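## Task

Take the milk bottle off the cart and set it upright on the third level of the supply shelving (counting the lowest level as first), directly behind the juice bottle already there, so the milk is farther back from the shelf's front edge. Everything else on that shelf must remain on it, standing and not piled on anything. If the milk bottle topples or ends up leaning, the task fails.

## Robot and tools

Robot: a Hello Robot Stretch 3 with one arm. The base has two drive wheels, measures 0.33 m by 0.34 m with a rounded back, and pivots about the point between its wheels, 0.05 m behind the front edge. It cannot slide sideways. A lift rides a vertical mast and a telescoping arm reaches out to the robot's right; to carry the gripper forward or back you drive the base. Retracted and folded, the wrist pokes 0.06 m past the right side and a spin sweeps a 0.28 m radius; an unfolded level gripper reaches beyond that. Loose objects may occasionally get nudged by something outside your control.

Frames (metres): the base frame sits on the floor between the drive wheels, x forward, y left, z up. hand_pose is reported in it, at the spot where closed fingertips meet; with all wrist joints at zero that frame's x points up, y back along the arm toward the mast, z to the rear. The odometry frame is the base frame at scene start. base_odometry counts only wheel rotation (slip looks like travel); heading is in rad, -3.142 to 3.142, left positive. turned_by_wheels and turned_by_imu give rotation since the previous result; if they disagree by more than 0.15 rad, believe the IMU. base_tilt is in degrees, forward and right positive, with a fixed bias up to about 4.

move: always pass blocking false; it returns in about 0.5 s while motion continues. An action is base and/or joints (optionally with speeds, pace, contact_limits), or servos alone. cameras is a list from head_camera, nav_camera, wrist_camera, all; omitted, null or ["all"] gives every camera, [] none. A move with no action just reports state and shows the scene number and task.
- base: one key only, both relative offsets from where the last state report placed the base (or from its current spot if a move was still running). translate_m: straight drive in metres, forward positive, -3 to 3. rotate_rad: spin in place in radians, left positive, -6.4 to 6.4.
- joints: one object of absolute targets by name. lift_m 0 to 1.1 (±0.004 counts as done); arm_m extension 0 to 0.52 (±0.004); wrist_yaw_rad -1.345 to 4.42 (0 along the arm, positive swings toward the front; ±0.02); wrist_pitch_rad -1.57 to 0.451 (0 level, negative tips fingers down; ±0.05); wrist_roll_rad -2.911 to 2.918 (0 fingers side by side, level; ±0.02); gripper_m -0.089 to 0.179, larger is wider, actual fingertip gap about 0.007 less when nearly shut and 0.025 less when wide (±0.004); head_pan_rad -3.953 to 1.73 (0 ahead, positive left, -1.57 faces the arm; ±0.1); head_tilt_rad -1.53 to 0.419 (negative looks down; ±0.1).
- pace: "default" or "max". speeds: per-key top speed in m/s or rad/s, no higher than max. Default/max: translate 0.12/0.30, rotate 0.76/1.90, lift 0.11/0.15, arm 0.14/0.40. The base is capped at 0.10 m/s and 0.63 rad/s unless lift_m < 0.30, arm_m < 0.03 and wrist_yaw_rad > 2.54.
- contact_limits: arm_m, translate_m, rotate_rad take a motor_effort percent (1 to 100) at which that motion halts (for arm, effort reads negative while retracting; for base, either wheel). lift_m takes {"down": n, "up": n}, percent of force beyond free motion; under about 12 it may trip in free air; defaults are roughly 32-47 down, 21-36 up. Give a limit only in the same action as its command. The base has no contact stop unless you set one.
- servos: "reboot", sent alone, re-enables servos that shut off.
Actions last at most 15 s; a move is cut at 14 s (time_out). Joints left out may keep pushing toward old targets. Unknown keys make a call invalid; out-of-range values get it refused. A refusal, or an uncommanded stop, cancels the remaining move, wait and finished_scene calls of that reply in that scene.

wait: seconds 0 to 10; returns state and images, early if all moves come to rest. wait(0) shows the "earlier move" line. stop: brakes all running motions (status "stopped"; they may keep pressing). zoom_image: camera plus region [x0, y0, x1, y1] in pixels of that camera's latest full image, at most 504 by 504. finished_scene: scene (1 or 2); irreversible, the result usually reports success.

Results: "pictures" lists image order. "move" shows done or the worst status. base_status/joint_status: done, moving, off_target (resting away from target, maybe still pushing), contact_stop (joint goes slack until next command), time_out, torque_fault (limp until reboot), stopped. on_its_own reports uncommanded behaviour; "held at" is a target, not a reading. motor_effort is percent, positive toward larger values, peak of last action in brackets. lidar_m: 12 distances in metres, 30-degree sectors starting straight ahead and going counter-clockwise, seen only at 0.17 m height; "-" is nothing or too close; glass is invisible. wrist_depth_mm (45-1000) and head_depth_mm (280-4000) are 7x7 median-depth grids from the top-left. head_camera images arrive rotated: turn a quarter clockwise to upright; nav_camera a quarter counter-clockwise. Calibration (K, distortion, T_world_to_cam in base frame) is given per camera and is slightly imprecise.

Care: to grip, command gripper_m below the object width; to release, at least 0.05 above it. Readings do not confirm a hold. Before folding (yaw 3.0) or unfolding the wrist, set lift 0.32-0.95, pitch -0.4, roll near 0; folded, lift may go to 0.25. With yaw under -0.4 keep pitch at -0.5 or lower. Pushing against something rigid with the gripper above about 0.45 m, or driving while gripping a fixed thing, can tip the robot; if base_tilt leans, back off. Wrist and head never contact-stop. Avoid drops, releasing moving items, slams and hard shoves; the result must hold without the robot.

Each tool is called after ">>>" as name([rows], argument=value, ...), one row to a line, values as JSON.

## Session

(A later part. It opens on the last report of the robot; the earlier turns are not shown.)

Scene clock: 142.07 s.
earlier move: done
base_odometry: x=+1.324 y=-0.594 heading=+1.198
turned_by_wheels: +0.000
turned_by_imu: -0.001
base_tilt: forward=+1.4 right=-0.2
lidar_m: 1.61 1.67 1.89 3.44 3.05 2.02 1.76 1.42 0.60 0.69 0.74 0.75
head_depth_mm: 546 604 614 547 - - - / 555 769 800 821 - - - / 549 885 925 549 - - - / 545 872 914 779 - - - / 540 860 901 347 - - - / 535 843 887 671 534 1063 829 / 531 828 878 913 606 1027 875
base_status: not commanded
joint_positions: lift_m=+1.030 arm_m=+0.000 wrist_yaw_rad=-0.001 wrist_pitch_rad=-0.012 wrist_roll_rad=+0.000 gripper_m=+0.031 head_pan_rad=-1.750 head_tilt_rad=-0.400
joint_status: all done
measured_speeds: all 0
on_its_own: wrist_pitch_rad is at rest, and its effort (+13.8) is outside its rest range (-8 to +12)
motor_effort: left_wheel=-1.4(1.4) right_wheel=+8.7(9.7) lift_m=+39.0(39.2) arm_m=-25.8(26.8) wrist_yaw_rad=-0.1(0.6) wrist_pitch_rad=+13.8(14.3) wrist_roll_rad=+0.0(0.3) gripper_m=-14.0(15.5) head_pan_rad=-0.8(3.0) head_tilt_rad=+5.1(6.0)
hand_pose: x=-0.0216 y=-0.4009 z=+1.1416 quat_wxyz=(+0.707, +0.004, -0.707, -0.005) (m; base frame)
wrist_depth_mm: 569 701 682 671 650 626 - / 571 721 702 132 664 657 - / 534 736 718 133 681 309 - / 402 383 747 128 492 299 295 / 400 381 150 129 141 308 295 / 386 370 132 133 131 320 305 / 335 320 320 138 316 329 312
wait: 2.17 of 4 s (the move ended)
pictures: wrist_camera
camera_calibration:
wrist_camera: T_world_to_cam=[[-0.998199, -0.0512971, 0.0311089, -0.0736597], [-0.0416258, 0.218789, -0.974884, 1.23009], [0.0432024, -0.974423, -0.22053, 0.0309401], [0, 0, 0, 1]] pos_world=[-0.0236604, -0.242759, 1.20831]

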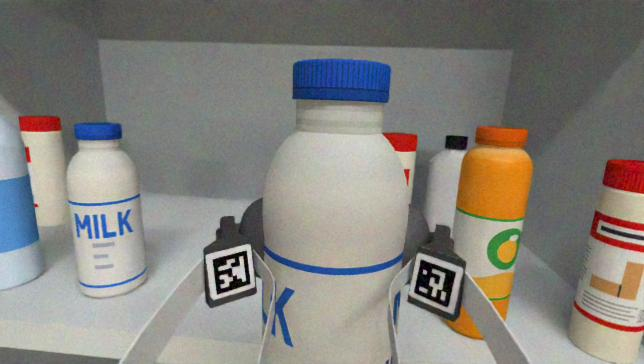

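>>> move(base={"translate_m":0.129}, blocking=false, cameras=[])

>>> wait(seconds=5, cameras=["wrist_camera"])

>>> move(joints={"arm_m":0.3}, contact_limits={"arm_m":38}, blocking=false, cameras=[])

>>> wait(seconds=5, cameras=["wrist_camera","nav_camera"])

Scene clock: 143.03 s.
move: moving
base_odometry: x=+1.329 y=-0.580 heading=+1.198
turned_by_wheels: +0.000
turned_by_imu: +0.000
base_tilt: forward=+1.4 right=-0.4
lidar_m: 1.59 1.65 1.88 3.44 3.08 2.04 1.77 1.42 0.60 0.69 0.73 0.75
head_depth_mm: 561 629 639 549 - - - / 556 803 834 807 - - - / 550 885 922 565 - - - / 544 872 919 747 - - - / 538 858 901 347 - - - / 534 844 893 869 535 1062 831 / 530 831 882 913 607 1033 878
base_status: translate_m moving
joint_positions: lift_m=+1.030 arm_m=+0.000 wrist_yaw_rad=-0.001 wrist_pitch_rad=-0.012 wrist_roll_rad=+0.000 gripper_m=+0.031 head_pan_rad=-1.750 head_tilt_rad=-0.400
joint_status: not commanded
measured_speeds: translate_m=+0.058 rotate_rad=+0.000 lift_m=+0.000 arm_m=+0.000 wrist_yaw_rad=+0.000 wrist_pitch_rad=+0.000 wrist_roll_rad=+0.000 head_pan_rad=+0.000 head_tilt_rad=+0.000
motor_effort: left_wheel=+5.4(5.4) right_wheel=+10.1(11.0) lift_m=+39.0(39.2) arm_m=-25.2(25.4) wrist_yaw_rad=+0.1(0.5) wrist_pitch_rad=+13.7(14.2) wrist_roll_rad=+0.1(0.3) gripper_m=-13.5(14.4) head_pan_rad=-2.1(2.5) head_tilt_rad=+5.5(5.9)
hand_pose: x=-0.0216 y=-0.4009 z=+1.1416 quat_wxyz=(+0.707, +0.004, -0.707, -0.005) (m; base frame)
wrist_depth_mm: 556 701 689 669 649 639 - / 563 725 701 132 662 661 - / 536 741 724 134 683 504 - / 384 360 757 128 484 298 296 / 405 368 151 129 143 309 296 / 381 363 132 133 131 319 318 / 336 108 322 138 318 325 313
pictures: none
No camera images: "cameras" was empty.

Scene clock: 144.97 s.
earlier move: done
base_odometry: x=+1.371 y=-0.474 heading=+1.198
turned_by_wheels: +0.000
turned_by_imu: -0.001
base_tilt: forward=+1.3 right=-0.2
lidar_m: 1.47 1.53 1.80 3.44 3.24 2.13 1.89 1.42 0.67 0.71 0.66 1.43
head_depth_mm: 562 868 840 564 - - - / 557 903 944 790 - - - / 550 884 922 764 - - - / 546 873 925 714 - - - / 540 862 907 347 - - - / 535 846 895 870 537 1064 875 / 530 832 884 810 554 1056 875
base_status: done
joint_positions: lift_m=+1.030 arm_m=+0.000 wrist_yaw_rad=+0.000 wrist_pitch_rad=-0.012 wrist_roll_rad=+0.000 gripper_m=+0.031 head_pan_rad=-1.750 head_tilt_rad=-0.400
joint_status: not commanded
measured_speeds: all 0
on_its_own: wrist_pitch_rad is at rest, and its effort (+13.6) is outside its rest range (-8 to +12)
motor_effort: left_wheel=+3.4(6.7) right_wheel=+3.8(11.0) lift_m=+38.9(39.3) arm_m=-24.1(25.4) wrist_yaw_rad=+0.0(0.6) wrist_pitch_rad=+13.6(14.8) wrist_roll_rad=-0.1(0.3) gripper_m=-13.9(15.5) head_pan_rad=-1.8(2.7) head_tilt_rad=+5.4(5.9)
hand_pose: x=-0.0216 y=-0.4009 z=+1.1416 quat_wxyz=(+0.707, +0.004, -0.707, -0.005) (m; base frame)
wrist_depth_mm: 472 683 684 673 656 640 619 / 462 706 717 133 674 655 643 / 447 734 718 134 683 671 660 / 436 358 340 128 459 496 308 / 456 382 151 129 142 516 321 / 376 365 132 133 131 429 322 / 340 327 325 138 316 332 323
wait: 1.93 of 5 s (the move ended)
pictures: wrist_camera
camera_calibration:
wrist_camera: T_world_to_cam=[[-0.998199, -0.0512971, 0.0311089, -0.0736597], [-0.0416258, 0.218789, -0.974884, 1.23009], [0.0432024, -0.974423, -0.22053, 0.0309401], [0, 0, 0, 1]] pos_world=[-0.0236604, -0.242759, 1.20831]

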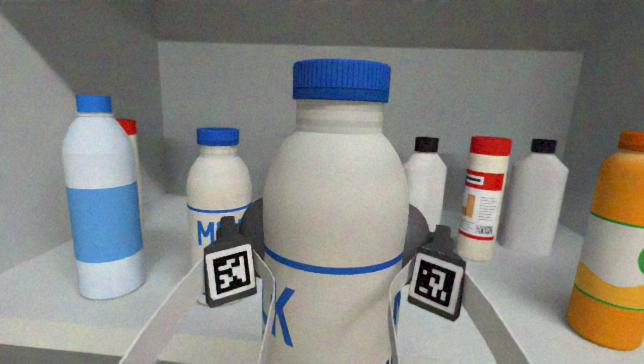

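Scene clock: 145.47 s.
move: moving
base_odometry: x=+1.371 y=-0.474 heading=+1.198
turned_by_wheels: +0.000
turned_by_imu: +0.000
base_tilt: forward=+1.3 right=-0.1
lidar_m: 1.48 1.53 1.79 3.43 3.24 2.14 1.89 1.42 0.68 0.71 0.66 1.43
head_depth_mm: 562 862 843 565 - - - / 556 903 943 - - - - / 549 888 922 - - - - / 545 875 923 727 - - - / 539 856 905 369 - - - / 535 847 892 928 550 1061 876 / 530 830 883 811 558 1058 878
base_status: not commanded
joint_positions: lift_m=+1.030 arm_m=+0.018 wrist_yaw_rad=+0.000 wrist_pitch_rad=-0.012 wrist_roll_rad=+0.000 gripper_m=+0.031 head_pan_rad=-1.750 head_tilt_rad=-0.400
joint_status: arm_m moving
measured_speeds: translate_m=+0.000 rotate_rad=+0.000 lift_m=+0.000 arm_m=+0.068 wrist_yaw_rad=+0.000 wrist_pitch_rad=+0.000 wrist_roll_rad=+0.000 head_pan_rad=+0.000 head_tilt_rad=+0.000
motor_effort: left_wheel=+3.4(4.2) right_wheel=+3.4(4.2) lift_m=+38.8(39.2) arm_m=+26.7(26.7) wrist_yaw_rad=+0.0(0.4) wrist_pitch_rad=+14.0(14.0) wrist_roll_rad=-0.1(0.3) gripper_m=-14.0(15.3) head_pan_rad=-1.0(2.8) head_tilt_rad=+5.2(5.4)
contact_limits: arm_m 38 (drawing in: default 43, maximum 56; extending or still: default 51, maximum 69)
hand_pose: x=-0.0216 y=-0.4186 z=+1.1416 quat_wxyz=(+0.707, +0.004, -0.707, -0.005) (m; base frame)
wrist_depth_mm: 458 680 674 652 645 620 611 / 461 699 695 133 657 646 625 / 424 721 696 134 670 663 651 / 329 357 322 128 443 489 308 / 434 475 151 129 141 501 306 / 370 356 132 133 131 431 316 / 325 309 317 138 314 331 312
pictures: none
No camera images: "cameras" was empty.

Scene clock: 148.40 s.
earlier move: done
base_odometry: x=+1.371 y=-0.474 heading=+1.198
turned_by_wheels: +0.000
turned_by_imu: -0.001
base_tilt: forward=+1.3 right=-0.2
lidar_m: 1.48 1.54 1.80 3.43 3.23 2.13 1.88 1.42 0.68 0.71 0.66 1.42
head_depth_mm: 562 863 855 - - 961 867 / 557 905 947 - 627 1094 870 / 552 887 328 759 599 1091 848 / 544 873 407 382 599 1096 825 / 541 857 387 400 574 1091 853 / 536 848 878 758 607 1062 874 / 530 831 881 809 557 1057 878
base_status: not commanded
joint_positions: lift_m=+1.030 arm_m=+0.300 wrist_yaw_rad=+0.000 wrist_pitch_rad=-0.012 wrist_roll_rad=+0.000 gripper_m=+0.031 head_pan_rad=-1.750 head_tilt_rad=-0.400
joint_status: all done
measured_speeds: all 0
on_its_own: wrist_pitch_rad is at rest, and its effort (+13.8) is outside its rest range (-8 to +12)
motor_effort: left_wheel=+3.2(4.2) right_wheel=+3.5(4.2) lift_m=+38.0(39.2) arm_m=+25.0(26.9) wrist_yaw_rad=-0.4(0.8) wrist_pitch_rad=+13.8(14.4) wrist_roll_rad=+0.0(0.4) gripper_m=-13.8(15.3) head_pan_rad=-1.8(3.1) head_tilt_rad=+4.4(5.6)
contact_limits: arm_m 38 (drawing in: default 43, maximum 56; extending or still: default 51, maximum 69)
hand_pose: x=-0.0216 y=-0.7009 z=+1.1416 quat_wxyz=(+0.707, +0.004, -0.707, -0.005) (m; base frame)
wrist_depth_mm: 421 413 403 390 384 375 368 / 432 427 417 131 391 384 377 / 446 444 433 133 407 401 393 / 463 456 447 128 417 412 399 / 464 473 150 129 141 187 183 / 389 413 132 133 131 171 179 / 308 289 313 138 315 171 208
wait: 2.93 of 5 s (the move ended)
pictures: nav_camera (sideways), wrist_camera
camera_calibration:
nav_camera: T_world_to_cam=[[-0.0166211, -0.350546, 0.936398, -1.17584], [-0.991704, 0.125168, 0.0292545, 0.0169384], [-0.127462, -0.928144, -0.349719, 0.417161], [0, 0, 0, 1]] pos_world=[0.0504263, -0.0271207, 1.24645]
wrist_camera: T_world_to_cam=[[-0.998199, -0.0513062, 0.0310992, -0.0890389], [-0.0416277, 0.219, -0.974836, 1.29568], [0.0432044, -0.974375, -0.220742, -0.261127], [0, 0, 0, 1]] pos_world=[-0.0236604, -0.542759, 1.20821]

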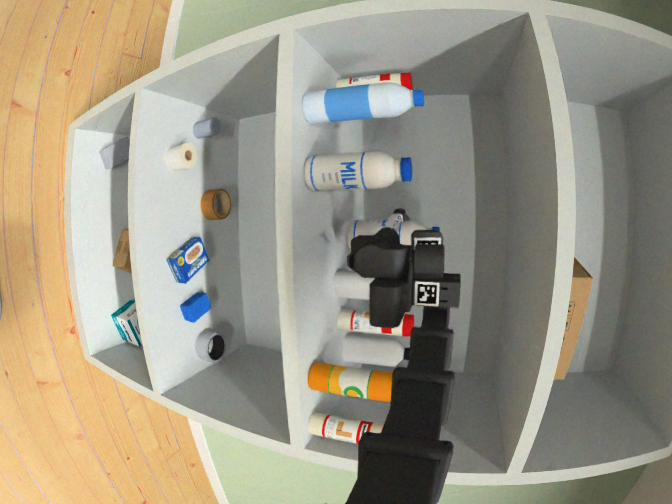

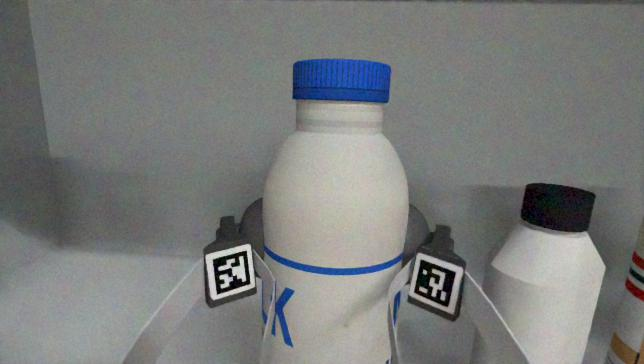

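>>> move(joints={"lift_m":0.977}, contact_limits={"lift_m":{"down":14}}, speeds={"lift_m":0.03}, blocking=false, cameras=[])

>>> wait(seconds=4, cameras=["wrist_camera"])

Scene clock: 149.23 s.
move: moving
base_odometry: x=+1.371 y=-0.474 heading=+1.198
turned_by_wheels: +0.000
turned_by_imu: +0.000
base_tilt: forward=+1.4 right=-0.1
lidar_m: 1.48 1.54 1.80 3.44 3.23 2.13 1.89 1.43 0.68 0.71 0.65 1.43
head_depth_mm: 563 865 848 - - 969 864 / 554 905 948 - 596 1087 868 / 551 887 920 750 599 1092 849 / 545 874 422 385 601 1092 824 / 541 858 419 400 572 1086 853 / 536 844 879 757 605 1063 877 / 530 830 882 810 558 1058 875
base_status: not commanded
joint_positions: lift_m=+1.017 arm_m=+0.300 wrist_yaw_rad=+0.000 wrist_pitch_rad=-0.012 wrist_roll_rad=+0.000 gripper_m=+0.031 head_pan_rad=-1.750 head_tilt_rad=-0.400
joint_status: lift_m moving
measured_speeds: translate_m=+0.000 rotate_rad=+0.000 lift_m=-0.030 arm_m=+0.000 wrist_yaw_rad=+0.000 wrist_pitch_rad=+0.000 wrist_roll_rad=+0.000 head_pan_rad=+0.000 head_tilt_rad=+0.000
motor_effort: left_wheel=+3.2(3.7) right_wheel=+3.7(4.2) lift_m=+21.3(36.2) arm_m=+24.6(25.4) wrist_yaw_rad=-0.1(0.5) wrist_pitch_rad=+13.3(14.2) wrist_roll_rad=+0.1(0.5) gripper_m=-15.2(15.2) head_pan_rad=-1.7(2.2) head_tilt_rad=+4.8(5.0)
contact_limits: arm_m 38 (drawing in: default 43, maximum 56; extending or still: default 51, maximum 69); lift_m down 14 (down: maximum 72; up: maximum 65)
hand_pose: x=-0.0216 y=-0.7009 z=+1.1288 quat_wxyz=(+0.707, +0.004, -0.707, -0.005) (m; base frame)
wrist_depth_mm: 417 413 401 392 383 375 369 / 434 426 419 131 391 387 377 / 444 442 430 133 408 402 391 / 463 463 446 128 417 409 397 / 460 475 150 129 141 181 176 / 371 393 132 133 131 169 179 / 292 273 297 138 297 171 209
pictures: none
No camera images: "cameras" was empty.

Scene clock: 150.93 s.
earlier move: done
base_odometry: x=+1.371 y=-0.474 heading=+1.198
turned_by_wheels: +0.000
turned_by_imu: +0.000
base_tilt: forward=+1.3 right=-0.1
lidar_m: 1.47 1.53 1.80 3.43 3.23 2.14 1.89 1.42 0.67 0.71 0.66 1.43
head_depth_mm: 563 865 839 579 - - 842 / 556 905 947 787 - 1088 867 / 550 892 924 340 599 1093 849 / 544 872 921 400 554 1099 827 / 540 859 906 403 429 1090 852 / 535 847 892 651 578 1065 876 / 531 833 885 811 558 1059 880
base_status: not commanded
joint_positions: lift_m=+0.977 arm_m=+0.300 wrist_yaw_rad=+0.000 wrist_pitch_rad=+0.014 wrist_roll_rad=+0.000 gripper_m=+0.031 head_pan_rad=-1.750 head_tilt_rad=-0.400
joint_status: all done
measured_speeds: all 0
motor_effort: left_wheel=+3.3(3.7) right_wheel=+3.0(4.6) lift_m=+17.7(36.2) arm_m=+25.0(26.0) wrist_yaw_rad=+0.2(0.8) wrist_pitch_rad=+9.2(14.2) wrist_roll_rad=+0.0(0.5) gripper_m=-14.4(15.4) head_pan_rad=-0.7(2.4) head_tilt_rad=+3.8(5.0)
contact_limits: arm_m 38 (drawing in: default 43, maximum 56; extending or still: default 51, maximum 69); lift_m down 14 (down: maximum 72; up: maximum 65)
hand_pose: x=-0.0216 y=-0.7015 z=+1.0951 quat_wxyz=(+0.707, -0.005, -0.707, +0.004) (m; base frame)
wrist_depth_mm: 424 413 404 397 389 380 371 / 436 428 421 131 397 388 382 / 449 443 430 133 410 401 167 / 463 457 446 128 417 174 161 / 435 447 151 128 143 173 167 / 313 320 135 133 131 168 183 / 247 229 253 138 250 169 207
wait: 1.70 of 4 s (the move ended)
pictures: wrist_camera
camera_calibration:
wrist_camera: T_world_to_cam=[[-0.998199, -0.0504916, 0.0324012, -0.088476], [-0.0416256, 0.19396, -0.980126, 1.23875], [0.0432036, -0.979709, -0.195712, -0.303045], [0, 0, 0, 1]] pos_world=[-0.0236604, -0.541631, 1.15769]

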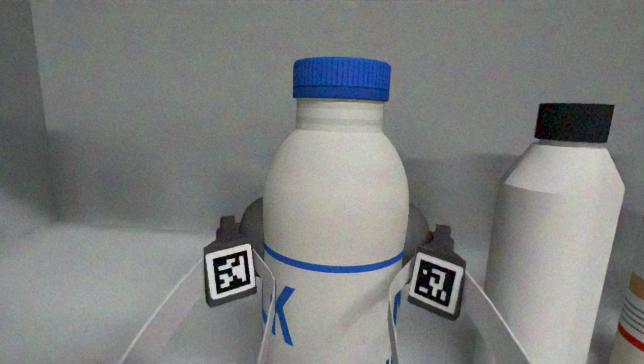

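Rested mostly; lower 3 mm and release.

>>> move(joints={"lift_m":0.974}, contact_limits={"lift_m":{"down":14}}, speeds={"lift_m":0.03}, blocking=false, cameras=[])

>>> wait(seconds=1, cameras=[])

>>> move(joints={"gripper_m":0.115}, blocking=false, cameras=[])

>>> wait(seconds=3, cameras=["wrist_camera"])

>>> move(joints={"arm_m":0.0}, blocking=false, cameras=[])

>>> wait(seconds=5, cameras=["wrist_camera"])

>>> move(base={"translate_m":-0.273}, joints={"wrist_pitch_rad":0.02}, blocking=false, cameras=[])

>>> wait(seconds=7, cameras=["wrist_camera"])

Scene clock: 152.17 s.
move: moving
base_odometry: x=+1.371 y=-0.474 heading=+1.198
turned_by_wheels: +0.000
turned_by_imu: +0.000
base_tilt: forward=+1.3 right=-0.2
lidar_m: 1.47 1.54 1.80 3.43 3.26 2.14 1.89 1.42 0.68 0.70 0.66 1.43
head_depth_mm: 561 864 841 580 - - 842 / 555 904 946 791 - 1091 864 / 550 889 930 342 599 1093 849 / 544 876 919 404 554 1099 826 / 539 858 909 404 430 1091 852 / 534 846 894 661 578 1061 871 / 530 830 883 811 558 1059 879
base_status: not commanded
joint_positions: lift_m=+0.974 arm_m=+0.300 wrist_yaw_rad=+0.000 wrist_pitch_rad=+0.024 wrist_roll_rad=+0.000 gripper_m=+0.031 head_pan_rad=-1.750 head_tilt_rad=-0.400
joint_status: lift_m moving
measured_speeds: all 0
motor_effort: left_wheel=+3.5(3.7) right_wheel=+3.2(4.0) lift_m=+16.4(17.2) arm_m=+24.3(25.3) wrist_yaw_rad=+0.0(0.5) wrist_pitch_rad=+6.9(9.0) wrist_roll_rad=+0.0(0.2) gripper_m=-13.7(15.0) head_pan_rad=-0.4(2.4) head_tilt_rad=+4.1(4.7)
contact_limits: arm_m 38 (drawing in: default 43, maximum 56; extending or still: default 51, maximum 69); lift_m down 14 (down: maximum 72; up: maximum 65)
hand_pose: x=-0.0216 y=-0.7017 z=+1.0947 quat_wxyz=(+0.707, -0.008, -0.707, +0.008) (m; base frame)
wrist_depth_mm: 430 417 406 400 390 380 370 / 438 429 421 131 397 389 381 / 448 441 427 134 407 401 168 / 457 457 446 128 417 174 161 / 437 458 151 129 143 174 166 / 317 322 135 133 131 167 182 / 248 230 253 137 252 169 207
pictures: none
No camera images: "cameras" was empty.

Scene clock: 152.20 s.
earlier move: done
base_odometry: x=+1.371 y=-0.474 heading=+1.198
turned_by_wheels: +0.000
turned_by_imu: +0.000
base_tilt: forward=+1.4 right=+0.0
lidar_m: 1.48 1.53 1.80 3.43 3.25 2.13 1.88 1.42 0.68 0.71 0.66 1.43
head_depth_mm: 561 866 840 580 - - 843 / 555 904 946 788 - 1088 866 / 551 892 927 342 597 1092 849 / 544 873 922 404 555 1090 825 / 540 857 908 403 429 1087 852 / 534 843 892 659 576 1066 876 / 530 830 880 814 558 1056 873
base_status: not commanded
joint_positions: lift_m=+0.974 arm_m=+0.300 wrist_yaw_rad=+0.000 wrist_pitch_rad=+0.024 wrist_roll_rad=+0.000 gripper_m=+0.031 head_pan_rad=-1.750 head_tilt_rad=-0.400
joint_status: all done
measured_speeds: all 0
motor_effort: left_wheel=+3.5(3.7) right_wheel=+3.0(4.0) lift_m=+16.9(17.2) arm_m=+23.7(25.3) wrist_yaw_rad=-0.4(0.5) wrist_pitch_rad=+6.8(9.0) wrist_roll_rad=-0.1(0.2) gripper_m=-14.2(15.0) head_pan_rad=-2.4(2.4) head_tilt_rad=+3.7(4.7)
contact_limits: arm_m 38 (drawing in: default 43, maximum 56; extending or still: default 51, maximum 69); lift_m down 14 (down: maximum 72; up: maximum 65)
hand_pose: x=-0.0216 y=-0.7017 z=+1.0947 quat_wxyz=(+0.707, -0.008, -0.707, +0.008) (m; base frame)
wrist_depth_mm: 427 420 406 399 389 380 372 / 433 430 419 131 396 391 381 / 450 441 433 134 407 400 168 / 459 453 451 128 417 173 161 / 436 456 151 129 143 174 167 / 316 319 135 133 131 167 182 / 247 230 253 137 252 168 207
wait: 0.03 of 1 s (the move ended)
pictures: none
No camera images: "cameras" was empty.

Scene clock: 152.70 s.
move: moving
base_odometry: x=+1.371 y=-0.474 heading=+1.198
turned_by_wheels: +0.000
turned_by_imu: +0.000
base_tilt: forward=+1.3 right=-0.1
lidar_m: 1.47 1.53 1.80 3.42 3.26 2.14 1.89 1.42 0.68 0.70 0.66 1.43
head_depth_mm: 562 862 840 579 - - 838 / 556 906 946 789 - 1092 867 / 549 889 929 341 600 1095 849 / 545 871 922 404 555 1095 826 / 538 863 906 404 429 1091 853 / 534 849 892 653 577 1067 874 / 531 831 884 810 558 1054 873
base_status: not commanded
joint_positions: lift_m=+0.974 arm_m=+0.300 wrist_yaw_rad=+0.000 wrist_pitch_rad=+0.025 wrist_roll_rad=+0.000 gripper_m=+0.067 head_pan_rad=-1.750 head_tilt_rad=-0.400
joint_status: gripper_m moving
measured_speeds: all 0
motor_effort: left_wheel=+3.2(3.6) right_wheel=+3.6(4.1) lift_m=+16.8(17.1) arm_m=+23.5(25.0) wrist_yaw_rad=+0.0(0.5) wrist_pitch_rad=+7.0(7.4) wrist_roll_rad=-0.2(0.3) gripper_m=+76.0(76.0) head_pan_rad=-2.6(2.6) head_tilt_rad=+3.6(4.5)
contact_limits: arm_m 38 (drawing in: default 43, maximum 56; extending or still: default 51, maximum 69); lift_m down 14 (down: maximum 72; up: maximum 65)
hand_pose: x=-0.0216 y=-0.7017 z=+1.0949 quat_wxyz=(+0.707, -0.009, -0.707, +0.008) (m; base frame)
wrist_depth_mm: 420 415 406 393 390 379 373 / 434 429 419 132 395 389 381 / 453 443 432 135 408 400 168 / 459 455 447 128 415 174 161 / 439 454 150 129 143 173 166 / 316 322 133 133 133 166 182 / 256 229 243 138 242 167 208
pictures: none
No camera images: "cameras" was empty.

Scene clock: 153.57 s.
earlier move: done
base_odometry: x=+1.371 y=-0.474 heading=+1.198
turned_by_wheels: +0.000
turned_by_imu: +0.000
base_tilt: forward=+1.4 right=-0.2
lidar_m: 1.48 1.54 1.80 3.45 3.24 2.14 1.89 1.42 0.67 0.70 0.66 1.43
head_depth_mm: 562 867 842 579 - - 840 / 557 905 948 789 - 1087 863 / 550 889 926 342 597 1095 850 / 544 878 917 404 555 1092 825 / 540 859 908 404 429 1091 855 / 535 845 892 630 577 1062 877 / 531 832 883 763 558 1058 879
base_status: not commanded
joint_positions: lift_m=+0.974 arm_m=+0.300 wrist_yaw_rad=+0.000 wrist_pitch_rad=+0.035 wrist_roll_rad=+0.000 gripper_m=+0.115 head_pan_rad=-1.750 head_tilt_rad=-0.400
joint_status: all done
measured_speeds: all 0
motor_effort: left_wheel=+3.5(3.6) right_wheel=+3.8(4.2) lift_m=+16.7(17.1) arm_m=+24.1(25.0) wrist_yaw_rad=+0.1(0.8) wrist_pitch_rad=+5.0(7.4) wrist_roll_rad=-0.3(0.3) gripper_m=-0.9(78.8) head_pan_rad=-1.1(2.8) head_tilt_rad=+3.0(4.5)
contact_limits: arm_m 38 (drawing in: default 43, maximum 56; extending or still: default 51, maximum 69); lift_m down 14 (down: maximum 72; up: maximum 65)
hand_pose: x=-0.0216 y=-0.7019 z=+1.0975 quat_wxyz=(+0.707, -0.012, -0.707, +0.012) (m; base frame)
wrist_depth_mm: 427 416 407 399 390 380 375 / 435 430 418 133 397 391 384 / 447 443 431 135 407 398 389 / 459 452 442 130 420 174 164 / 443 462 150 128 145 160 167 / 328 124 299 133 142 129 177 / - 244 247 137 258 178 208
wait: 0.87 of 3 s (the move ended)
pictures: wrist_camera
camera_calibration:
wrist_camera: T_world_to_cam=[[-0.99819, -0.0499139, 0.0335392, -0.0894086], [-0.0417246, 0.17323, -0.983997, 1.23096], [0.0433052, -0.983616, -0.174999, -0.328489], [0, 0, 0, 1]] pos_world=[-0.0236604, -0.540808, 1.15677]

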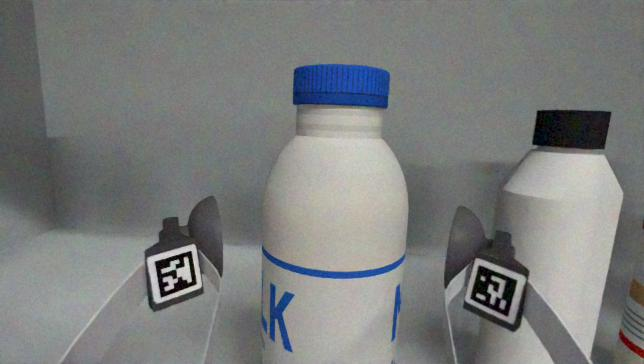

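Scene clock: 154.07 s.
move: moving
base_odometry: x=+1.371 y=-0.474 heading=+1.198
turned_by_wheels: +0.000
turned_by_imu: +0.000
base_tilt: forward=+1.4 right=-0.2
lidar_m: 1.48 1.54 1.79 3.44 3.25 2.13 1.89 1.42 0.68 0.70 0.66 1.43
head_depth_mm: 562 865 839 580 - - 839 / 556 905 946 788 - 1047 868 / 550 888 922 334 571 1091 849 / 545 873 922 394 389 1099 827 / 538 859 911 390 413 1094 855 / 535 846 896 625 575 1061 877 / 530 832 884 759 559 1056 878
base_status: not commanded
joint_positions: lift_m=+0.974 arm_m=+0.282 wrist_yaw_rad=+0.000 wrist_pitch_rad=+0.035 wrist_roll_rad=+0.000 gripper_m=+0.115 head_pan_rad=-1.750 head_tilt_rad=-0.400
joint_status: arm_m moving
measured_speeds: translate_m=+0.000 rotate_rad=+0.000 lift_m=+0.000 arm_m=-0.068 wrist_yaw_rad=+0.000 wrist_pitch_rad=+0.000 wrist_roll_rad=+0.000 head_pan_rad=+0.000 head_tilt_rad=+0.000
motor_effort: left_wheel=+3.2(3.6) right_wheel=+3.3(3.9) lift_m=+16.7(17.0) arm_m=-25.0(26.8) wrist_yaw_rad=+0.0(0.6) wrist_pitch_rad=+5.2(5.7) wrist_roll_rad=+0.0(0.3) gripper_m=+0.8(0.8) head_pan_rad=-1.1(2.6) head_tilt_rad=+3.5(3.8)
contact_limits: lift_m down 14 (down: maximum 72; up: maximum 65)
hand_pose: x=-0.0216 y=-0.6842 z=+1.0976 quat_wxyz=(+0.707, -0.012, -0.707, +0.012) (m; base frame)
wrist_depth_mm: 436 435 422 414 402 394 386 / 450 442 433 413 415 403 397 / 457 456 448 149 420 418 404 / 476 469 460 143 432 183 186 / 444 463 167 143 152 173 194 / 326 124 299 148 312 128 210 / - 244 249 153 256 187 218
pictures: none
No camera images: "cameras" was empty.

Scene clock: 157.00 s.
earlier move: done
base_odometry: x=+1.371 y=-0.474 heading=+1.198
turned_by_wheels: +0.000
turned_by_imu: -0.001
base_tilt: forward=+1.4 right=-0.2
lidar_m: 1.48 1.53 1.80 3.43 3.22 2.13 1.89 1.42 0.68 0.71 0.66 1.43
head_depth_mm: 561 864 841 582 605 - - / 556 904 946 793 625 - - / 550 889 928 755 598 1132 - / 544 875 920 728 601 - - / 539 857 912 752 636 - - / 534 847 893 810 635 1064 873 / 530 834 881 814 539 1029 877
base_status: not commanded
joint_positions: lift_m=+0.974 arm_m=+0.000 wrist_yaw_rad=+0.000 wrist_pitch_rad=+0.036 wrist_roll_rad=+0.000 gripper_m=+0.115 head_pan_rad=-1.750 head_tilt_rad=-0.400
joint_status: all done
measured_speeds: all 0
motor_effort: left_wheel=+3.2(3.7) right_wheel=+3.2(4.2) lift_m=+16.5(17.0) arm_m=-24.1(26.8) wrist_yaw_rad=+0.1(0.6) wrist_pitch_rad=+4.8(5.7) wrist_roll_rad=-0.3(0.5) gripper_m=+0.3(1.3) head_pan_rad=-2.4(2.7) head_tilt_rad=+3.3(4.0)
contact_limits: lift_m down 14 (down: maximum 72; up: maximum 65)
hand_pose: x=-0.0216 y=-0.4019 z=+1.0978 quat_wxyz=(+0.707, -0.013, -0.707, +0.012) (m; base frame)
wrist_depth_mm: 473 694 705 665 658 646 634 / 442 715 712 697 680 663 645 / 426 353 337 712 702 508 310 / 433 355 339 436 477 494 309 / 426 351 348 441 472 473 320 / 345 123 324 351 354 128 321 / - 315 309 303 293 286 284
wait: 2.93 of 5 s (the move ended)
pictures: wrist_camera
camera_calibration:
wrist_camera: T_world_to_cam=[[-0.99819, -0.0498815, 0.0335841, -0.0744768], [-0.0417232, 0.172323, -0.984156, 1.17903], [0.0433039, -0.983777, -0.174092, -0.0343752], [0, 0, 0, 1]] pos_world=[-0.0236604, -0.240707, 1.15687]

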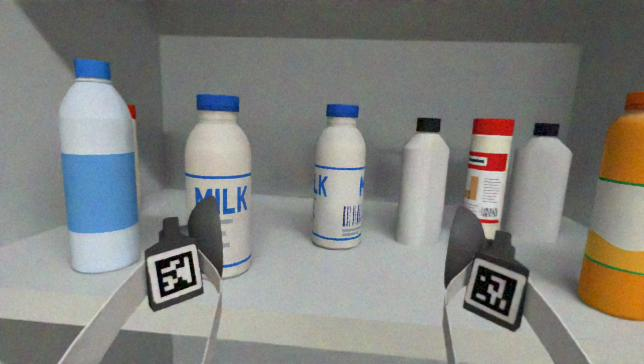

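Scene clock: 157.50 s.
move: moving
base_odometry: x=+1.365 y=-0.488 heading=+1.198
turned_by_wheels: +0.000
turned_by_imu: +0.000
base_tilt: forward=+0.7 right=+0.8
lidar_m: 1.49 1.55 1.80 3.42 3.22 2.12 1.87 1.42 0.66 0.70 0.67 1.43
head_depth_mm: 562 837 828 588 602 - - / 554 905 943 782 610 - - / 549 889 932 756 599 1128 - / 544 873 921 722 599 - - / 538 861 913 861 637 - - / 534 845 887 666 635 1064 876 / 530 833 881 907 552 1029 874
base_status: translate_m moving
joint_positions: lift_m=+0.974 arm_m=+0.000 wrist_yaw_rad=+0.000 wrist_pitch_rad=+0.004 wrist_roll_rad=+0.000 gripper_m=+0.115 head_pan_rad=-1.750 head_tilt_rad=-0.400
joint_status: wrist_pitch_rad moving
measured_speeds: translate_m=-0.058 rotate_rad=+0.000 lift_m=+0.000 arm_m=+0.000 wrist_yaw_rad=+0.000 wrist_pitch_rad=+0.000 wrist_roll_rad=+0.000 head_pan_rad=+0.000 head_tilt_rad=+0.000
motor_effort: left_wheel=-9.5(9.5) right_wheel=-5.6(7.6) lift_m=+16.2(16.5) arm_m=-24.6(25.4) wrist_yaw_rad=-0.8(0.8) wrist_pitch_rad=+3.9(4.3) wrist_roll_rad=+0.2(0.6) gripper_m=-0.2(1.0) head_pan_rad=-0.6(1.9) head_tilt_rad=+2.4(3.5)
contact_limits: lift_m down 14 (down: maximum 72; up: maximum 65)
hand_pose: x=-0.0216 y=-0.4013 z=+1.0896 quat_wxyz=(+0.707, -0.001, -0.707, +0.001) (m; base frame)
wrist_depth_mm: 468 690 689 665 660 645 628 / 437 706 706 689 676 647 648 / 332 351 347 696 687 490 297 / 343 361 348 442 477 495 297 / 365 361 363 437 463 449 310 / 326 123 306 325 328 128 308 / - 317 828 816 298 290 281
pictures: none
No camera images: "cameras" was empty.

Scene clock: 160.87 s.
earlier move: done
base_odometry: x=+1.271 y=-0.728 heading=+1.198
turned_by_wheels: +0.000
turned_by_imu: -0.002
base_tilt: forward=+1.4 right=-0.2
lidar_m: 1.75 1.82 2.05 3.43 2.86 1.90 1.61 1.42 0.53 0.65 0.74 0.85
head_depth_mm: 910 971 1029 1104 1198 - - / 426 454 484 527 1140 - - / 486 548 576 537 560 815 - / 544 843 901 803 556 - - / 537 853 899 538 564 - - / 533 837 876 684 575 1067 850 / 529 824 872 714 609 1024 853
base_status: done
joint_positions: lift_m=+0.974 arm_m=+0.000 wrist_yaw_rad=+0.000 wrist_pitch_rad=+0.004 wrist_roll_rad=+0.000 gripper_m=+0.115 head_pan_rad=-1.750 head_tilt_rad=-0.400
joint_status: all done
measured_speeds: all 0
motor_effort: left_wheel=-3.4(11.5) right_wheel=-3.7(7.6) lift_m=+16.0(16.6) arm_m=-24.5(25.9) wrist_yaw_rad=-0.3(0.8) wrist_pitch_rad=+3.6(4.3) wrist_roll_rad=+0.0(0.6) gripper_m=-0.9(1.3) head_pan_rad=-1.5(2.8) head_tilt_rad=+2.2(3.5)
contact_limits: lift_m down 14 (down: maximum 72; up: maximum 65)
hand_pose: x=-0.0216 y=-0.4013 z=+1.0895 quat_wxyz=(+0.707, -0.001, -0.707, +0.001) (m; base frame)
wrist_depth_mm: 722 687 682 660 648 - 230 / 726 715 689 476 671 - 237 / 760 450 493 298 683 271 244 / 676 468 500 310 629 278 250 / 418 427 408 320 466 151 259 / 321 124 302 321 328 123 265 / - 848 818 298 289 280 -
wait: 3.37 of 7 s (the move ended)
pictures: wrist_camera
camera_calibration:
wrist_camera: T_world_to_cam=[[-0.998199, -0.0508146, 0.0318903, -0.0727169], [-0.0416228, 0.20378, -0.978132, 1.17692], [0.0432047, -0.977697, -0.205528, 0.00141806], [0, 0, 0, 1]] pos_world=[-0.0236604, -0.242142, 1.15379]

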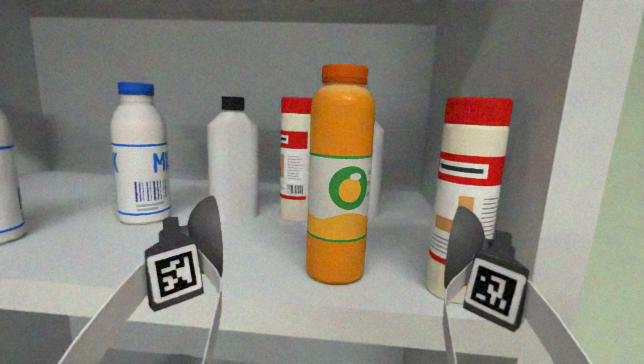

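>>> move(joints={"arm_m":0.178,"lift_m":0.98}, contact_limits={"arm_m":38}, blocking=false, cameras=[])

>>> wait(seconds=4, cameras=["wrist_camera"])

>>> move(joints={"gripper_m":0.03}, blocking=false, cameras=[])

>>> wait(seconds=3, cameras=["wrist_camera"])

>>> move(joints={"lift_m":1.03,"wrist_pitch_rad":0.05}, blocking=false, cameras=[])

>>> wait(seconds=3, cameras=["wrist_camera"])

>>> move(joints={"arm_m":0.0}, blocking=false, cameras=[])

>>> wait(seconds=4, cameras=[])

>>> move(base={"translate_m":0.273}, blocking=false, cameras=[])

>>> wait(seconds=7, cameras=["wrist_camera"])

Scene clock: 162.20 s.
move: moving
base_odometry: x=+1.271 y=-0.728 heading=+1.198
turned_by_wheels: +0.000
turned_by_imu: +0.000
base_tilt: forward=+1.3 right=-0.1
lidar_m: 1.75 1.82 2.04 3.43 2.86 1.90 1.61 1.41 0.53 0.65 0.75 0.85
head_depth_mm: 907 968 1037 1107 1178 - - / 426 454 484 527 1135 - - / 486 546 575 536 564 - - / 543 843 901 800 547 - - / 539 852 895 538 557 - - / 533 835 878 686 605 1064 849 / 529 827 872 711 552 1030 852
base_status: not commanded
joint_positions: lift_m=+0.980 arm_m=+0.018 wrist_yaw_rad=+0.000 wrist_pitch_rad=+0.003 wrist_roll_rad=+0.000 gripper_m=+0.115 head_pan_rad=-1.750 head_tilt_rad=-0.400
joint_status: lift_m moving; arm_m moving
measured_speeds: translate_m=+0.000 rotate_rad=+0.000 lift_m=+0.000 arm_m=+0.068 wrist_yaw_rad=+0.000 wrist_pitch_rad=+0.000 wrist_roll_rad=+0.000 head_pan_rad=+0.000 head_tilt_rad=+0.000
motor_effort: left_wheel=-3.9(4.0) right_wheel=-3.6(4.1) lift_m=+35.4(38.8) arm_m=+25.4(26.8) wrist_yaw_rad=-0.3(0.8) wrist_pitch_rad=+3.5(4.3) wrist_roll_rad=+0.1(0.3) gripper_m=-0.3(1.3) head_pan_rad=-0.4(2.3) head_tilt_rad=+2.2(2.5)
contact_limits: arm_m 38 (drawing in: default 43, maximum 56; extending or still: default 51, maximum 69)
hand_pose: x=-0.0216 y=-0.4189 z=+1.0953 quat_wxyz=(+0.707, -0.001, -0.707, +0.001) (m; base frame)
wrist_depth_mm: 696 677 664 646 641 - 217 / 726 700 683 656 652 - 223 / 742 444 691 283 669 259 230 / 693 451 479 298 650 264 237 / 437 437 425 306 477 151 244 / 331 123 312 313 338 125 253 / - 295 290 283 276 267 -
pictures: none
No camera images: "cameras" was empty.

Scene clock: 164.27 s.
earlier move: done
base_odometry: x=+1.271 y=-0.728 heading=+1.198
turned_by_wheels: +0.000
turned_by_imu: -0.001
base_tilt: forward=+1.4 right=-0.1
lidar_m: 1.75 1.82 2.04 3.43 2.85 1.90 1.61 1.42 0.53 0.65 0.74 0.85
head_depth_mm: 907 970 1035 1107 - - 1387 / 426 454 484 511 - 1242 1351 / 486 548 577 325 290 616 725 / 542 847 902 311 288 985 861 / 538 852 894 368 297 312 866 / 533 840 881 519 531 1062 852 / 529 827 874 689 607 1028 851
base_status: not commanded
joint_positions: lift_m=+0.980 arm_m=+0.178 wrist_yaw_rad=+0.000 wrist_pitch_rad=+0.003 wrist_roll_rad=+0.000 gripper_m=+0.115 head_pan_rad=-1.750 head_tilt_rad=-0.400
joint_status: all done
measured_speeds: all 0
motor_effort: left_wheel=-3.7(4.0) right_wheel=-4.0(4.3) lift_m=+34.4(40.0) arm_m=+25.4(26.8) wrist_yaw_rad=+0.0(0.8) wrist_pitch_rad=+4.1(4.3) wrist_roll_rad=+0.0(0.4) gripper_m=-0.4(1.4) head_pan_rad=-1.5(2.3) head_tilt_rad=+1.2(2.5)
contact_limits: arm_m 38 (drawing in: default 43, maximum 56; extending or still: default 51, maximum 69)
hand_pose: x=-0.0216 y=-0.5793 z=+1.0953 quat_wxyz=(+0.707, -0.001, -0.707, +0.001) (m; base frame)
wrist_depth_mm: 541 524 510 121 486 - 220 / 555 539 531 121 497 - 217 / 565 558 542 119 514 - 114 / 296 300 558 122 503 - 119 / 298 380 153 126 141 146 115 / 297 123 293 131 145 123 119 / - 240 244 136 254 243 115
wait: 2.07 of 4 s (the move ended)
pictures: wrist_camera
camera_calibration:
wrist_camera: T_world_to_cam=[[-0.998199, -0.0508452, 0.0318479, -0.0819139], [-0.0416275, 0.204682, -0.977943, 1.21913], [0.043205, -0.977507, -0.20643, -0.170274], [0, 0, 0, 1]] pos_world=[-0.0236604, -0.420143, 1.1597]

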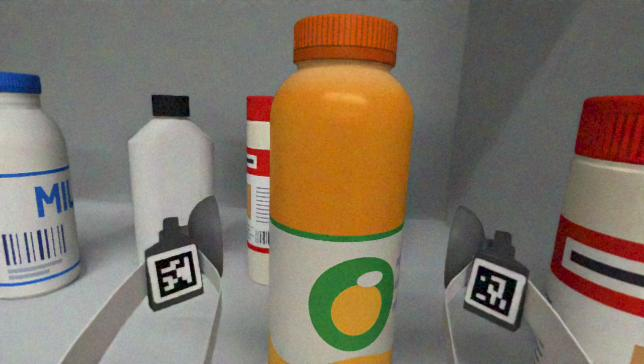

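Scene clock: 164.77 s.
move: moving
base_odometry: x=+1.271 y=-0.728 heading=+1.198
turned_by_wheels: +0.000
turned_by_imu: +0.000
base_tilt: forward=+1.4 right=-0.2
lidar_m: 1.75 1.82 2.04 3.43 2.86 1.90 1.61 1.42 0.53 0.65 0.74 0.85
head_depth_mm: 909 969 1035 1105 - - 1390 / 427 454 484 511 - 1248 1360 / 487 548 576 325 290 618 727 / 543 846 899 311 288 987 860 / 538 850 898 369 296 313 867 / 534 836 880 522 550 1065 851 / 528 825 872 711 608 1030 852
base_status: not commanded
joint_positions: lift_m=+0.980 arm_m=+0.178 wrist_yaw_rad=+0.000 wrist_pitch_rad=+0.003 wrist_roll_rad=+0.000 gripper_m=+0.078 head_pan_rad=-1.750 head_tilt_rad=-0.400
joint_status: gripper_m moving
measured_speeds: all 0
motor_effort: left_wheel=-3.7(4.0) right_wheel=-3.5(4.0) lift_m=+34.2(34.6) arm_m=+25.1(25.7) wrist_yaw_rad=+0.0(0.5) wrist_pitch_rad=+3.6(3.9) wrist_roll_rad=-0.3(0.3) gripper_m=-76.9(79.4) head_pan_rad=-0.9(2.2) head_tilt_rad=+2.1(2.1)
contact_limits: arm_m 38 (drawing in: default 43, maximum 56; extending or still: default 51, maximum 69)
hand_pose: x=-0.0216 y=-0.5793 z=+1.0953 quat_wxyz=(+0.707, -0.001, -0.707, +0.001) (m; base frame)
wrist_depth_mm: 536 527 512 121 489 - 219 / 560 541 531 121 494 - 217 / 563 549 543 118 514 - 114 / 295 299 323 122 504 - 119 / 298 380 152 126 143 - 115 / 295 301 136 131 132 125 119 / 257 231 243 136 251 125 121
pictures: none
No camera images: "cameras" was empty.

Scene clock: 165.63 s.
earlier move: done
base_odometry: x=+1.271 y=-0.728 heading=+1.198
turned_by_wheels: +0.000
turned_by_imu: +0.000
base_tilt: forward=+1.4 right=-0.1
lidar_m: 1.75 1.82 2.04 3.42 2.85 1.90 1.61 1.42 0.53 0.65 0.75 0.85
head_depth_mm: 910 971 1034 1106 - - 1389 / 426 453 483 511 - 1243 1352 / 487 547 574 325 290 617 725 / 543 849 899 311 288 985 861 / 538 849 896 368 297 312 867 / 534 838 877 516 550 1062 852 / 529 827 872 711 607 1029 852
base_status: not commanded
joint_positions: lift_m=+0.980 arm_m=+0.178 wrist_yaw_rad=-0.001 wrist_pitch_rad=+0.003 wrist_roll_rad=+0.000 gripper_m=+0.031 head_pan_rad=-1.750 head_tilt_rad=-0.400
joint_status: all done
measured_speeds: all 0
motor_effort: left_wheel=-3.8(4.1) right_wheel=-2.8(4.0) lift_m=+33.6(34.6) arm_m=+21.3(25.8) wrist_yaw_rad=-0.2(0.6) wrist_pitch_rad=+3.8(3.9) wrist_roll_rad=-0.1(0.3) gripper_m=-11.4(83.6) head_pan_rad=-0.3(2.3) head_tilt_rad=+1.6(2.1)
contact_limits: arm_m 38 (drawing in: default 43, maximum 56; extending or still: default 51, maximum 69)
hand_pose: x=-0.0216 y=-0.5793 z=+1.0953 quat_wxyz=(+0.707, -0.001, -0.707, +0.000) (m; base frame)
wrist_depth_mm: 542 522 512 119 489 - 220 / 553 536 526 119 497 - 216 / 560 552 541 118 512 - 114 / 296 301 551 121 506 - 119 / 299 312 146 125 138 - 118 / 295 319 133 130 130 321 119 / 248 232 243 134 251 141 121
wait: 0.87 of 3 s (the move ended)
pictures: wrist_camera
camera_calibration:
wrist_camera: T_world_to_cam=[[-0.998199, -0.0508452, 0.0318479, -0.0819139], [-0.0416275, 0.204682, -0.977943, 1.21913], [0.043205, -0.977507, -0.20643, -0.170274], [0, 0, 0, 1]] pos_world=[-0.0236604, -0.420143, 1.1597]

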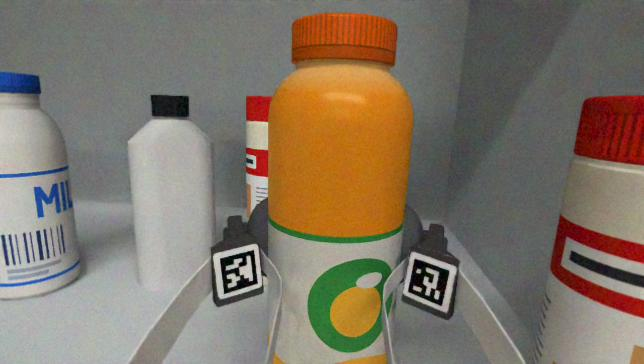

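Scene clock: 166.13 s.
move: moving
base_odometry: x=+1.271 y=-0.728 heading=+1.198
turned_by_wheels: +0.000
turned_by_imu: +0.000
base_tilt: forward=+1.4 right=-0.2
lidar_m: 1.75 1.82 2.04 3.44 2.85 1.90 1.62 1.42 0.53 0.65 0.75 0.85
head_depth_mm: 909 968 1036 1091 - 1323 1393 / 426 454 485 - 569 1238 1354 / 487 548 575 316 299 681 728 / 545 846 892 - 291 1058 860 / 539 850 893 295 293 1020 870 / 534 837 881 512 551 1059 849 / 529 825 873 711 608 1028 851
base_status: not commanded
joint_positions: lift_m=+1.005 arm_m=+0.178 wrist_yaw_rad=-0.001 wrist_pitch_rad=-0.021 wrist_roll_rad=+0.000 gripper_m=+0.030 head_pan_rad=-1.750 head_tilt_rad=-0.400
joint_status: lift_m moving; wrist_pitch_rad moving
measured_speeds: translate_m=+0.000 rotate_rad=+0.000 lift_m=+0.097 arm_m=+0.000 wrist_yaw_rad=+0.000 wrist_pitch_rad=+0.000 wrist_roll_rad=+0.000 head_pan_rad=+0.000 head_tilt_rad=+0.000
motor_effort: left_wheel=-4.1(4.1) right_wheel=-3.1(3.4) lift_m=+42.0(42.7) arm_m=+18.6(21.0) wrist_yaw_rad=-0.4(0.5) wrist_pitch_rad=+13.3(15.1) wrist_roll_rad=+0.3(0.3) gripper_m=-10.5(12.0) head_pan_rad=-1.3(2.1) head_tilt_rad=+1.2(1.9)
contact_limits: arm_m 38 (drawing in: default 43, maximum 56; extending or still: default 51, maximum 69)
hand_pose: x=-0.0216 y=-0.5787 z=+1.1144 quat_wxyz=(+0.707, +0.008, -0.707, -0.008) (m; base frame)
wrist_depth_mm: 536 521 506 126 479 472 220 / 550 540 527 119 498 - 217 / 565 559 543 116 514 - 203 / 297 304 323 120 501 - 119 / 300 318 143 125 139 - 115 / 305 338 133 130 130 318 120 / 268 251 264 135 271 141 124
pictures: none
No camera images: "cameras" was empty.

Scene clock: 166.93 s.
earlier move: off_target
base_odometry: x=+1.271 y=-0.728 heading=+1.198
turned_by_wheels: +0.000
turned_by_imu: +0.000
base_tilt: forward=+1.3 right=-0.4
lidar_m: 1.75 1.82 2.04 3.43 2.85 1.90 1.61 1.42 0.53 0.65 0.74 0.85
head_depth_mm: 909 967 1023 - 1207 1307 1388 / 426 454 475 - 1161 1242 1359 / 487 547 529 519 561 680 727 / 543 847 896 - 547 1055 857 / 538 850 886 287 290 1061 870 / 534 839 869 504 576 1065 848 / 530 825 869 709 609 1025 854
base_status: not commanded
joint_positions: lift_m=+1.030 arm_m=+0.178 wrist_yaw_rad=-0.001 wrist_pitch_rad=-0.021 wrist_roll_rad=+0.000 gripper_m=+0.030 head_pan_rad=-1.750 head_tilt_rad=-0.400
joint_status: wrist_pitch_rad off_target (ended at -0.021, target +0.050); the others done
measured_speeds: all 0
on_its_own: wrist_pitch_rad is at rest, and its effort (+14.0) is outside its rest range (-8 to +12)
motor_effort: left_wheel=-3.6(4.1) right_wheel=-3.1(4.0) lift_m=+38.0(42.7) arm_m=+14.1(21.0) wrist_yaw_rad=-0.3(0.7) wrist_pitch_rad=+14.0(15.1) wrist_roll_rad=-0.2(0.3) gripper_m=-11.7(12.0) head_pan_rad=-1.0(2.1) head_tilt_rad=+1.1(1.9)
contact_limits: arm_m 38 (drawing in: default 43, maximum 56; extending or still: default 51, maximum 69)
hand_pose: x=-0.0216 y=-0.5787 z=+1.1392 quat_wxyz=(+0.707, +0.008, -0.707, -0.008) (m; base frame)
wrist_depth_mm: 536 517 508 127 479 475 219 / 558 537 525 119 494 - 216 / 567 557 538 116 513 - 214 / 297 306 559 120 506 - 211 / 299 316 144 125 138 - 123 / 305 386 133 130 130 - 120 / 301 285 302 135 311 140 124
wait: 0.80 of 3 s (the move ended)
pictures: wrist_camera
camera_calibration:
wrist_camera: T_world_to_cam=[[-0.998199, -0.0515964, 0.030616, -0.0823066], [-0.0416269, 0.228124, -0.972742, 1.26948], [0.0432058, -0.972264, -0.229861, -0.130854], [0, 0, 0, 1]] pos_world=[-0.0236604, -0.421069, 1.20731]

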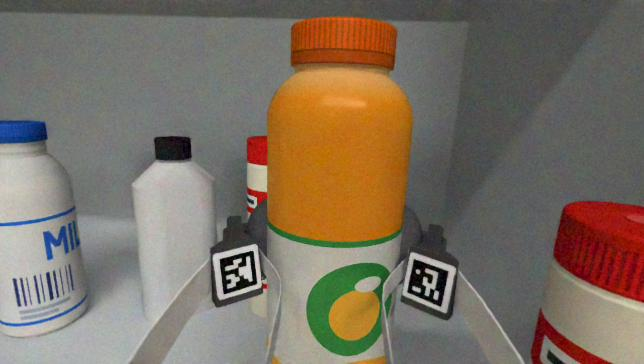

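Scene clock: 167.43 s.
move: moving
base_odometry: x=+1.271 y=-0.728 heading=+1.198
turned_by_wheels: +0.000
turned_by_imu: +0.000
base_tilt: forward=+1.2 right=-0.2
lidar_m: 1.75 1.82 2.04 3.43 2.85 1.90 1.61 1.42 0.53 0.65 0.75 0.85
head_depth_mm: 907 968 1027 - 1208 1312 1386 / 426 455 477 - 1176 1237 1356 / 487 546 532 310 - 680 726 / 544 845 894 - 548 1059 862 / 539 850 887 - - 1060 870 / 534 838 873 672 576 1066 852 / 530 826 875 711 608 1030 852
base_status: not commanded
joint_positions: lift_m=+1.030 arm_m=+0.160 wrist_yaw_rad=-0.001 wrist_pitch_rad=-0.022 wrist_roll_rad=+0.000 gripper_m=+0.030 head_pan_rad=-1.750 head_tilt_rad=-0.400
joint_status: arm_m moving
measured_speeds: translate_m=+0.000 rotate_rad=+0.000 lift_m=+0.000 arm_m=-0.068 wrist_yaw_rad=+0.000 wrist_pitch_rad=+0.000 wrist_roll_rad=+0.000 head_pan_rad=+0.000 head_tilt_rad=+0.000
motor_effort: left_wheel=-3.5(3.9) right_wheel=-3.6(3.6) lift_m=+36.8(38.0) arm_m=-25.0(25.4) wrist_yaw_rad=-0.3(0.4) wrist_pitch_rad=+13.6(14.2) wrist_roll_rad=+0.0(0.3) gripper_m=-10.7(11.9) head_pan_rad=-0.4(1.9) head_tilt_rad=+1.1(1.3)
hand_pose: x=-0.0216 y=-0.5610 z=+1.1391 quat_wxyz=(+0.707, +0.008, -0.707, -0.008) (m; base frame)
wrist_depth_mm: 547 534 522 126 493 - 218 / 572 550 542 118 506 - 216 / 576 578 560 115 522 - 213 / 301 586 342 120 505 - 200 / 301 456 144 125 138 - 129 / 311 387 133 129 130 144 130 / 306 284 301 135 311 145 130
pictures: none
No camera images: "cameras" was empty.

Scene clock: 169.50 s.
earlier move: done
base_odometry: x=+1.271 y=-0.728 heading=+1.198
turned_by_wheels: +0.000
turned_by_imu: -0.001
base_tilt: forward=+1.5 right=-0.2
lidar_m: 1.75 1.81 2.05 3.43 2.85 1.90 1.61 1.42 0.53 0.65 0.75 0.85
head_depth_mm: 909 970 1033 1079 - - - / 426 454 485 505 - - - / 486 547 574 530 - - - / 543 846 898 545 - - - / 538 852 894 335 - - - / 532 840 878 367 527 1065 829 / 529 826 873 709 607 1030 851
base_status: not commanded
joint_positions: lift_m=+1.030 arm_m=+0.000 wrist_yaw_rad=-0.001 wrist_pitch_rad=-0.022 wrist_roll_rad=+0.000 gripper_m=+0.030 head_pan_rad=-1.750 head_tilt_rad=-0.400
joint_status: all done
measured_speeds: all 0
on_its_own: wrist_pitch_rad is at rest, and its effort (+13.8) is outside its rest range (-8 to +12)
motor_effort: left_wheel=-3.7(4.0) right_wheel=-3.0(3.8) lift_m=+32.0(38.0) arm_m=-24.5(27.5) wrist_yaw_rad=-0.2(0.7) wrist_pitch_rad=+13.8(14.4) wrist_roll_rad=-0.3(0.4) gripper_m=-12.3(12.6) head_pan_rad=-1.4(2.5) head_tilt_rad=+0.7(1.4)
hand_pose: x=-0.0216 y=-0.4006 z=+1.1391 quat_wxyz=(+0.707, +0.008, -0.707, -0.008) (m; base frame)
wrist_depth_mm: 710 689 671 126 645 - 227 / 731 720 704 119 607 - 235 / 753 731 723 116 586 - 244 / 735 468 484 120 287 279 251 / 520 469 144 125 138 290 261 / 387 411 133 129 130 295 - / 331 319 314 135 308 106 -
wait: 2.07 of 4 s (the move ended)
pictures: none
No camera images: "cameras" was empty.

Scene clock: 170.00 s.
move: moving
base_odometry: x=+1.277 y=-0.714 heading=+1.198
turned_by_wheels: +0.000
turned_by_imu: +0.000
base_tilt: forward=+0.9 right=-0.5
lidar_m: 1.73 1.80 2.02 3.44 2.88 1.91 1.63 1.41 0.54 0.65 0.75 0.84
head_depth_mm: 908 967 1034 1075 - - - / 434 456 487 508 - - - / 499 593 622 533 - - - / 542 855 909 951 - - - / 537 852 894 335 - - - / 533 838 877 366 527 1063 847 / 529 827 874 696 608 1030 854
base_status: translate_m moving
joint_positions: lift_m=+1.030 arm_m=+0.000 wrist_yaw_rad=-0.001 wrist_pitch_rad=-0.022 wrist_roll_rad=+0.000 gripper_m=+0.030 head_pan_rad=-1.750 head_tilt_rad=-0.400
joint_status: not commanded
measured_speeds: translate_m=+0.058 rotate_rad=+0.000 lift_m=+0.000 arm_m=+0.000 wrist_yaw_rad=+0.000 wrist_pitch_rad=+0.000 wrist_roll_rad=+0.000 head_pan_rad=+0.000 head_tilt_rad=+0.000
motor_effort: left_wheel=+6.5(7.0) right_wheel=+8.4(9.0) lift_m=+31.0(32.2) arm_m=-24.6(25.7) wrist_yaw_rad=+0.2(0.5) wrist_pitch_rad=+13.8(14.2) wrist_roll_rad=+0.2(0.3) gripper_m=-10.9(12.4) head_pan_rad=-1.9(2.2) head_tilt_rad=+0.6(1.1)
hand_pose: x=-0.0216 y=-0.4006 z=+1.1391 quat_wxyz=(+0.707, +0.008, -0.707, -0.008) (m; base frame)
wrist_depth_mm: 702 702 676 126 639 - 228 / 737 722 701 118 649 - 235 / 751 734 724 116 626 - 243 / 733 462 703 120 302 281 252 / 485 472 143 125 138 291 261 / 385 414 133 129 130 296 267 / 332 322 316 135 311 107 -
pictures: none
No camera images: "cameras" was empty.

Scene clock: 173.37 s.
earlier move: done
base_odometry: x=+1.371 y=-0.474 heading=+1.198
turned_by_wheels: +0.000
turned_by_imu: -0.001
base_tilt: forward=+1.4 right=-0.3
lidar_m: 1.48 1.54 1.80 3.43 3.25 2.14 1.89 1.42 0.68 0.70 0.66 1.43
head_depth_mm: 562 863 886 903 - - - / 556 909 944 796 - - - / 550 889 926 769 - - - / 545 874 921 722 - - - / 539 858 902 335 - - - / 535 848 894 366 534 1063 874 / 531 832 881 811 552 1060 878
base_status: done
joint_positions: lift_m=+1.030 arm_m=+0.000 wrist_yaw_rad=-0.001 wrist_pitch_rad=-0.022 wrist_roll_rad=+0.000 gripper_m=+0.030 head_pan_rad=-1.750 head_tilt_rad=-0.400
joint_status: not commanded
measured_speeds: all 0
on_its_own: wrist_pitch_rad is at rest, and its effort (+13.3) is outside its rest range (-8 to +12)
motor_effort: left_wheel=+3.3(7.0) right_wheel=+3.8(12.7) lift_m=+23.3(32.2) arm_m=-23.1(25.7) wrist_yaw_rad=-0.5(1.0) wrist_pitch_rad=+13.3(14.5) wrist_roll_rad=-0.3(0.5) gripper_m=-10.9(12.4) head_pan_rad=-1.1(2.2) head_tilt_rad=+0.2(1.1)
hand_pose: x=-0.0216 y=-0.4006 z=+1.1391 quat_wxyz=(+0.707, +0.008, -0.707, -0.008) (m; base frame)
wrist_depth_mm: 475 677 684 126 650 642 618 / 461 706 707 119 662 658 638 / 441 558 341 116 690 679 663 / 432 360 336 120 455 504 - / 454 384 153 125 141 506 559 / 383 370 133 130 130 420 433 / 341 - 326 134 309 314 333
wait: 3.37 of 7 s (the move ended)
pictures: wrist_camera
camera_calibration:
wrist_camera: T_world_to_cam=[[-0.998199, -0.0516092, 0.0305948, -0.0730999], [-0.041627, 0.228525, -0.972648, 1.22885], [0.0432059, -0.972169, -0.230262, 0.0427158], [0, 0, 0, 1]] pos_world=[-0.0236604, -0.24307, 1.20731]

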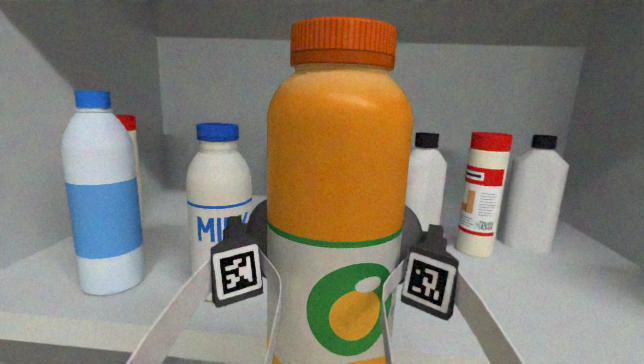

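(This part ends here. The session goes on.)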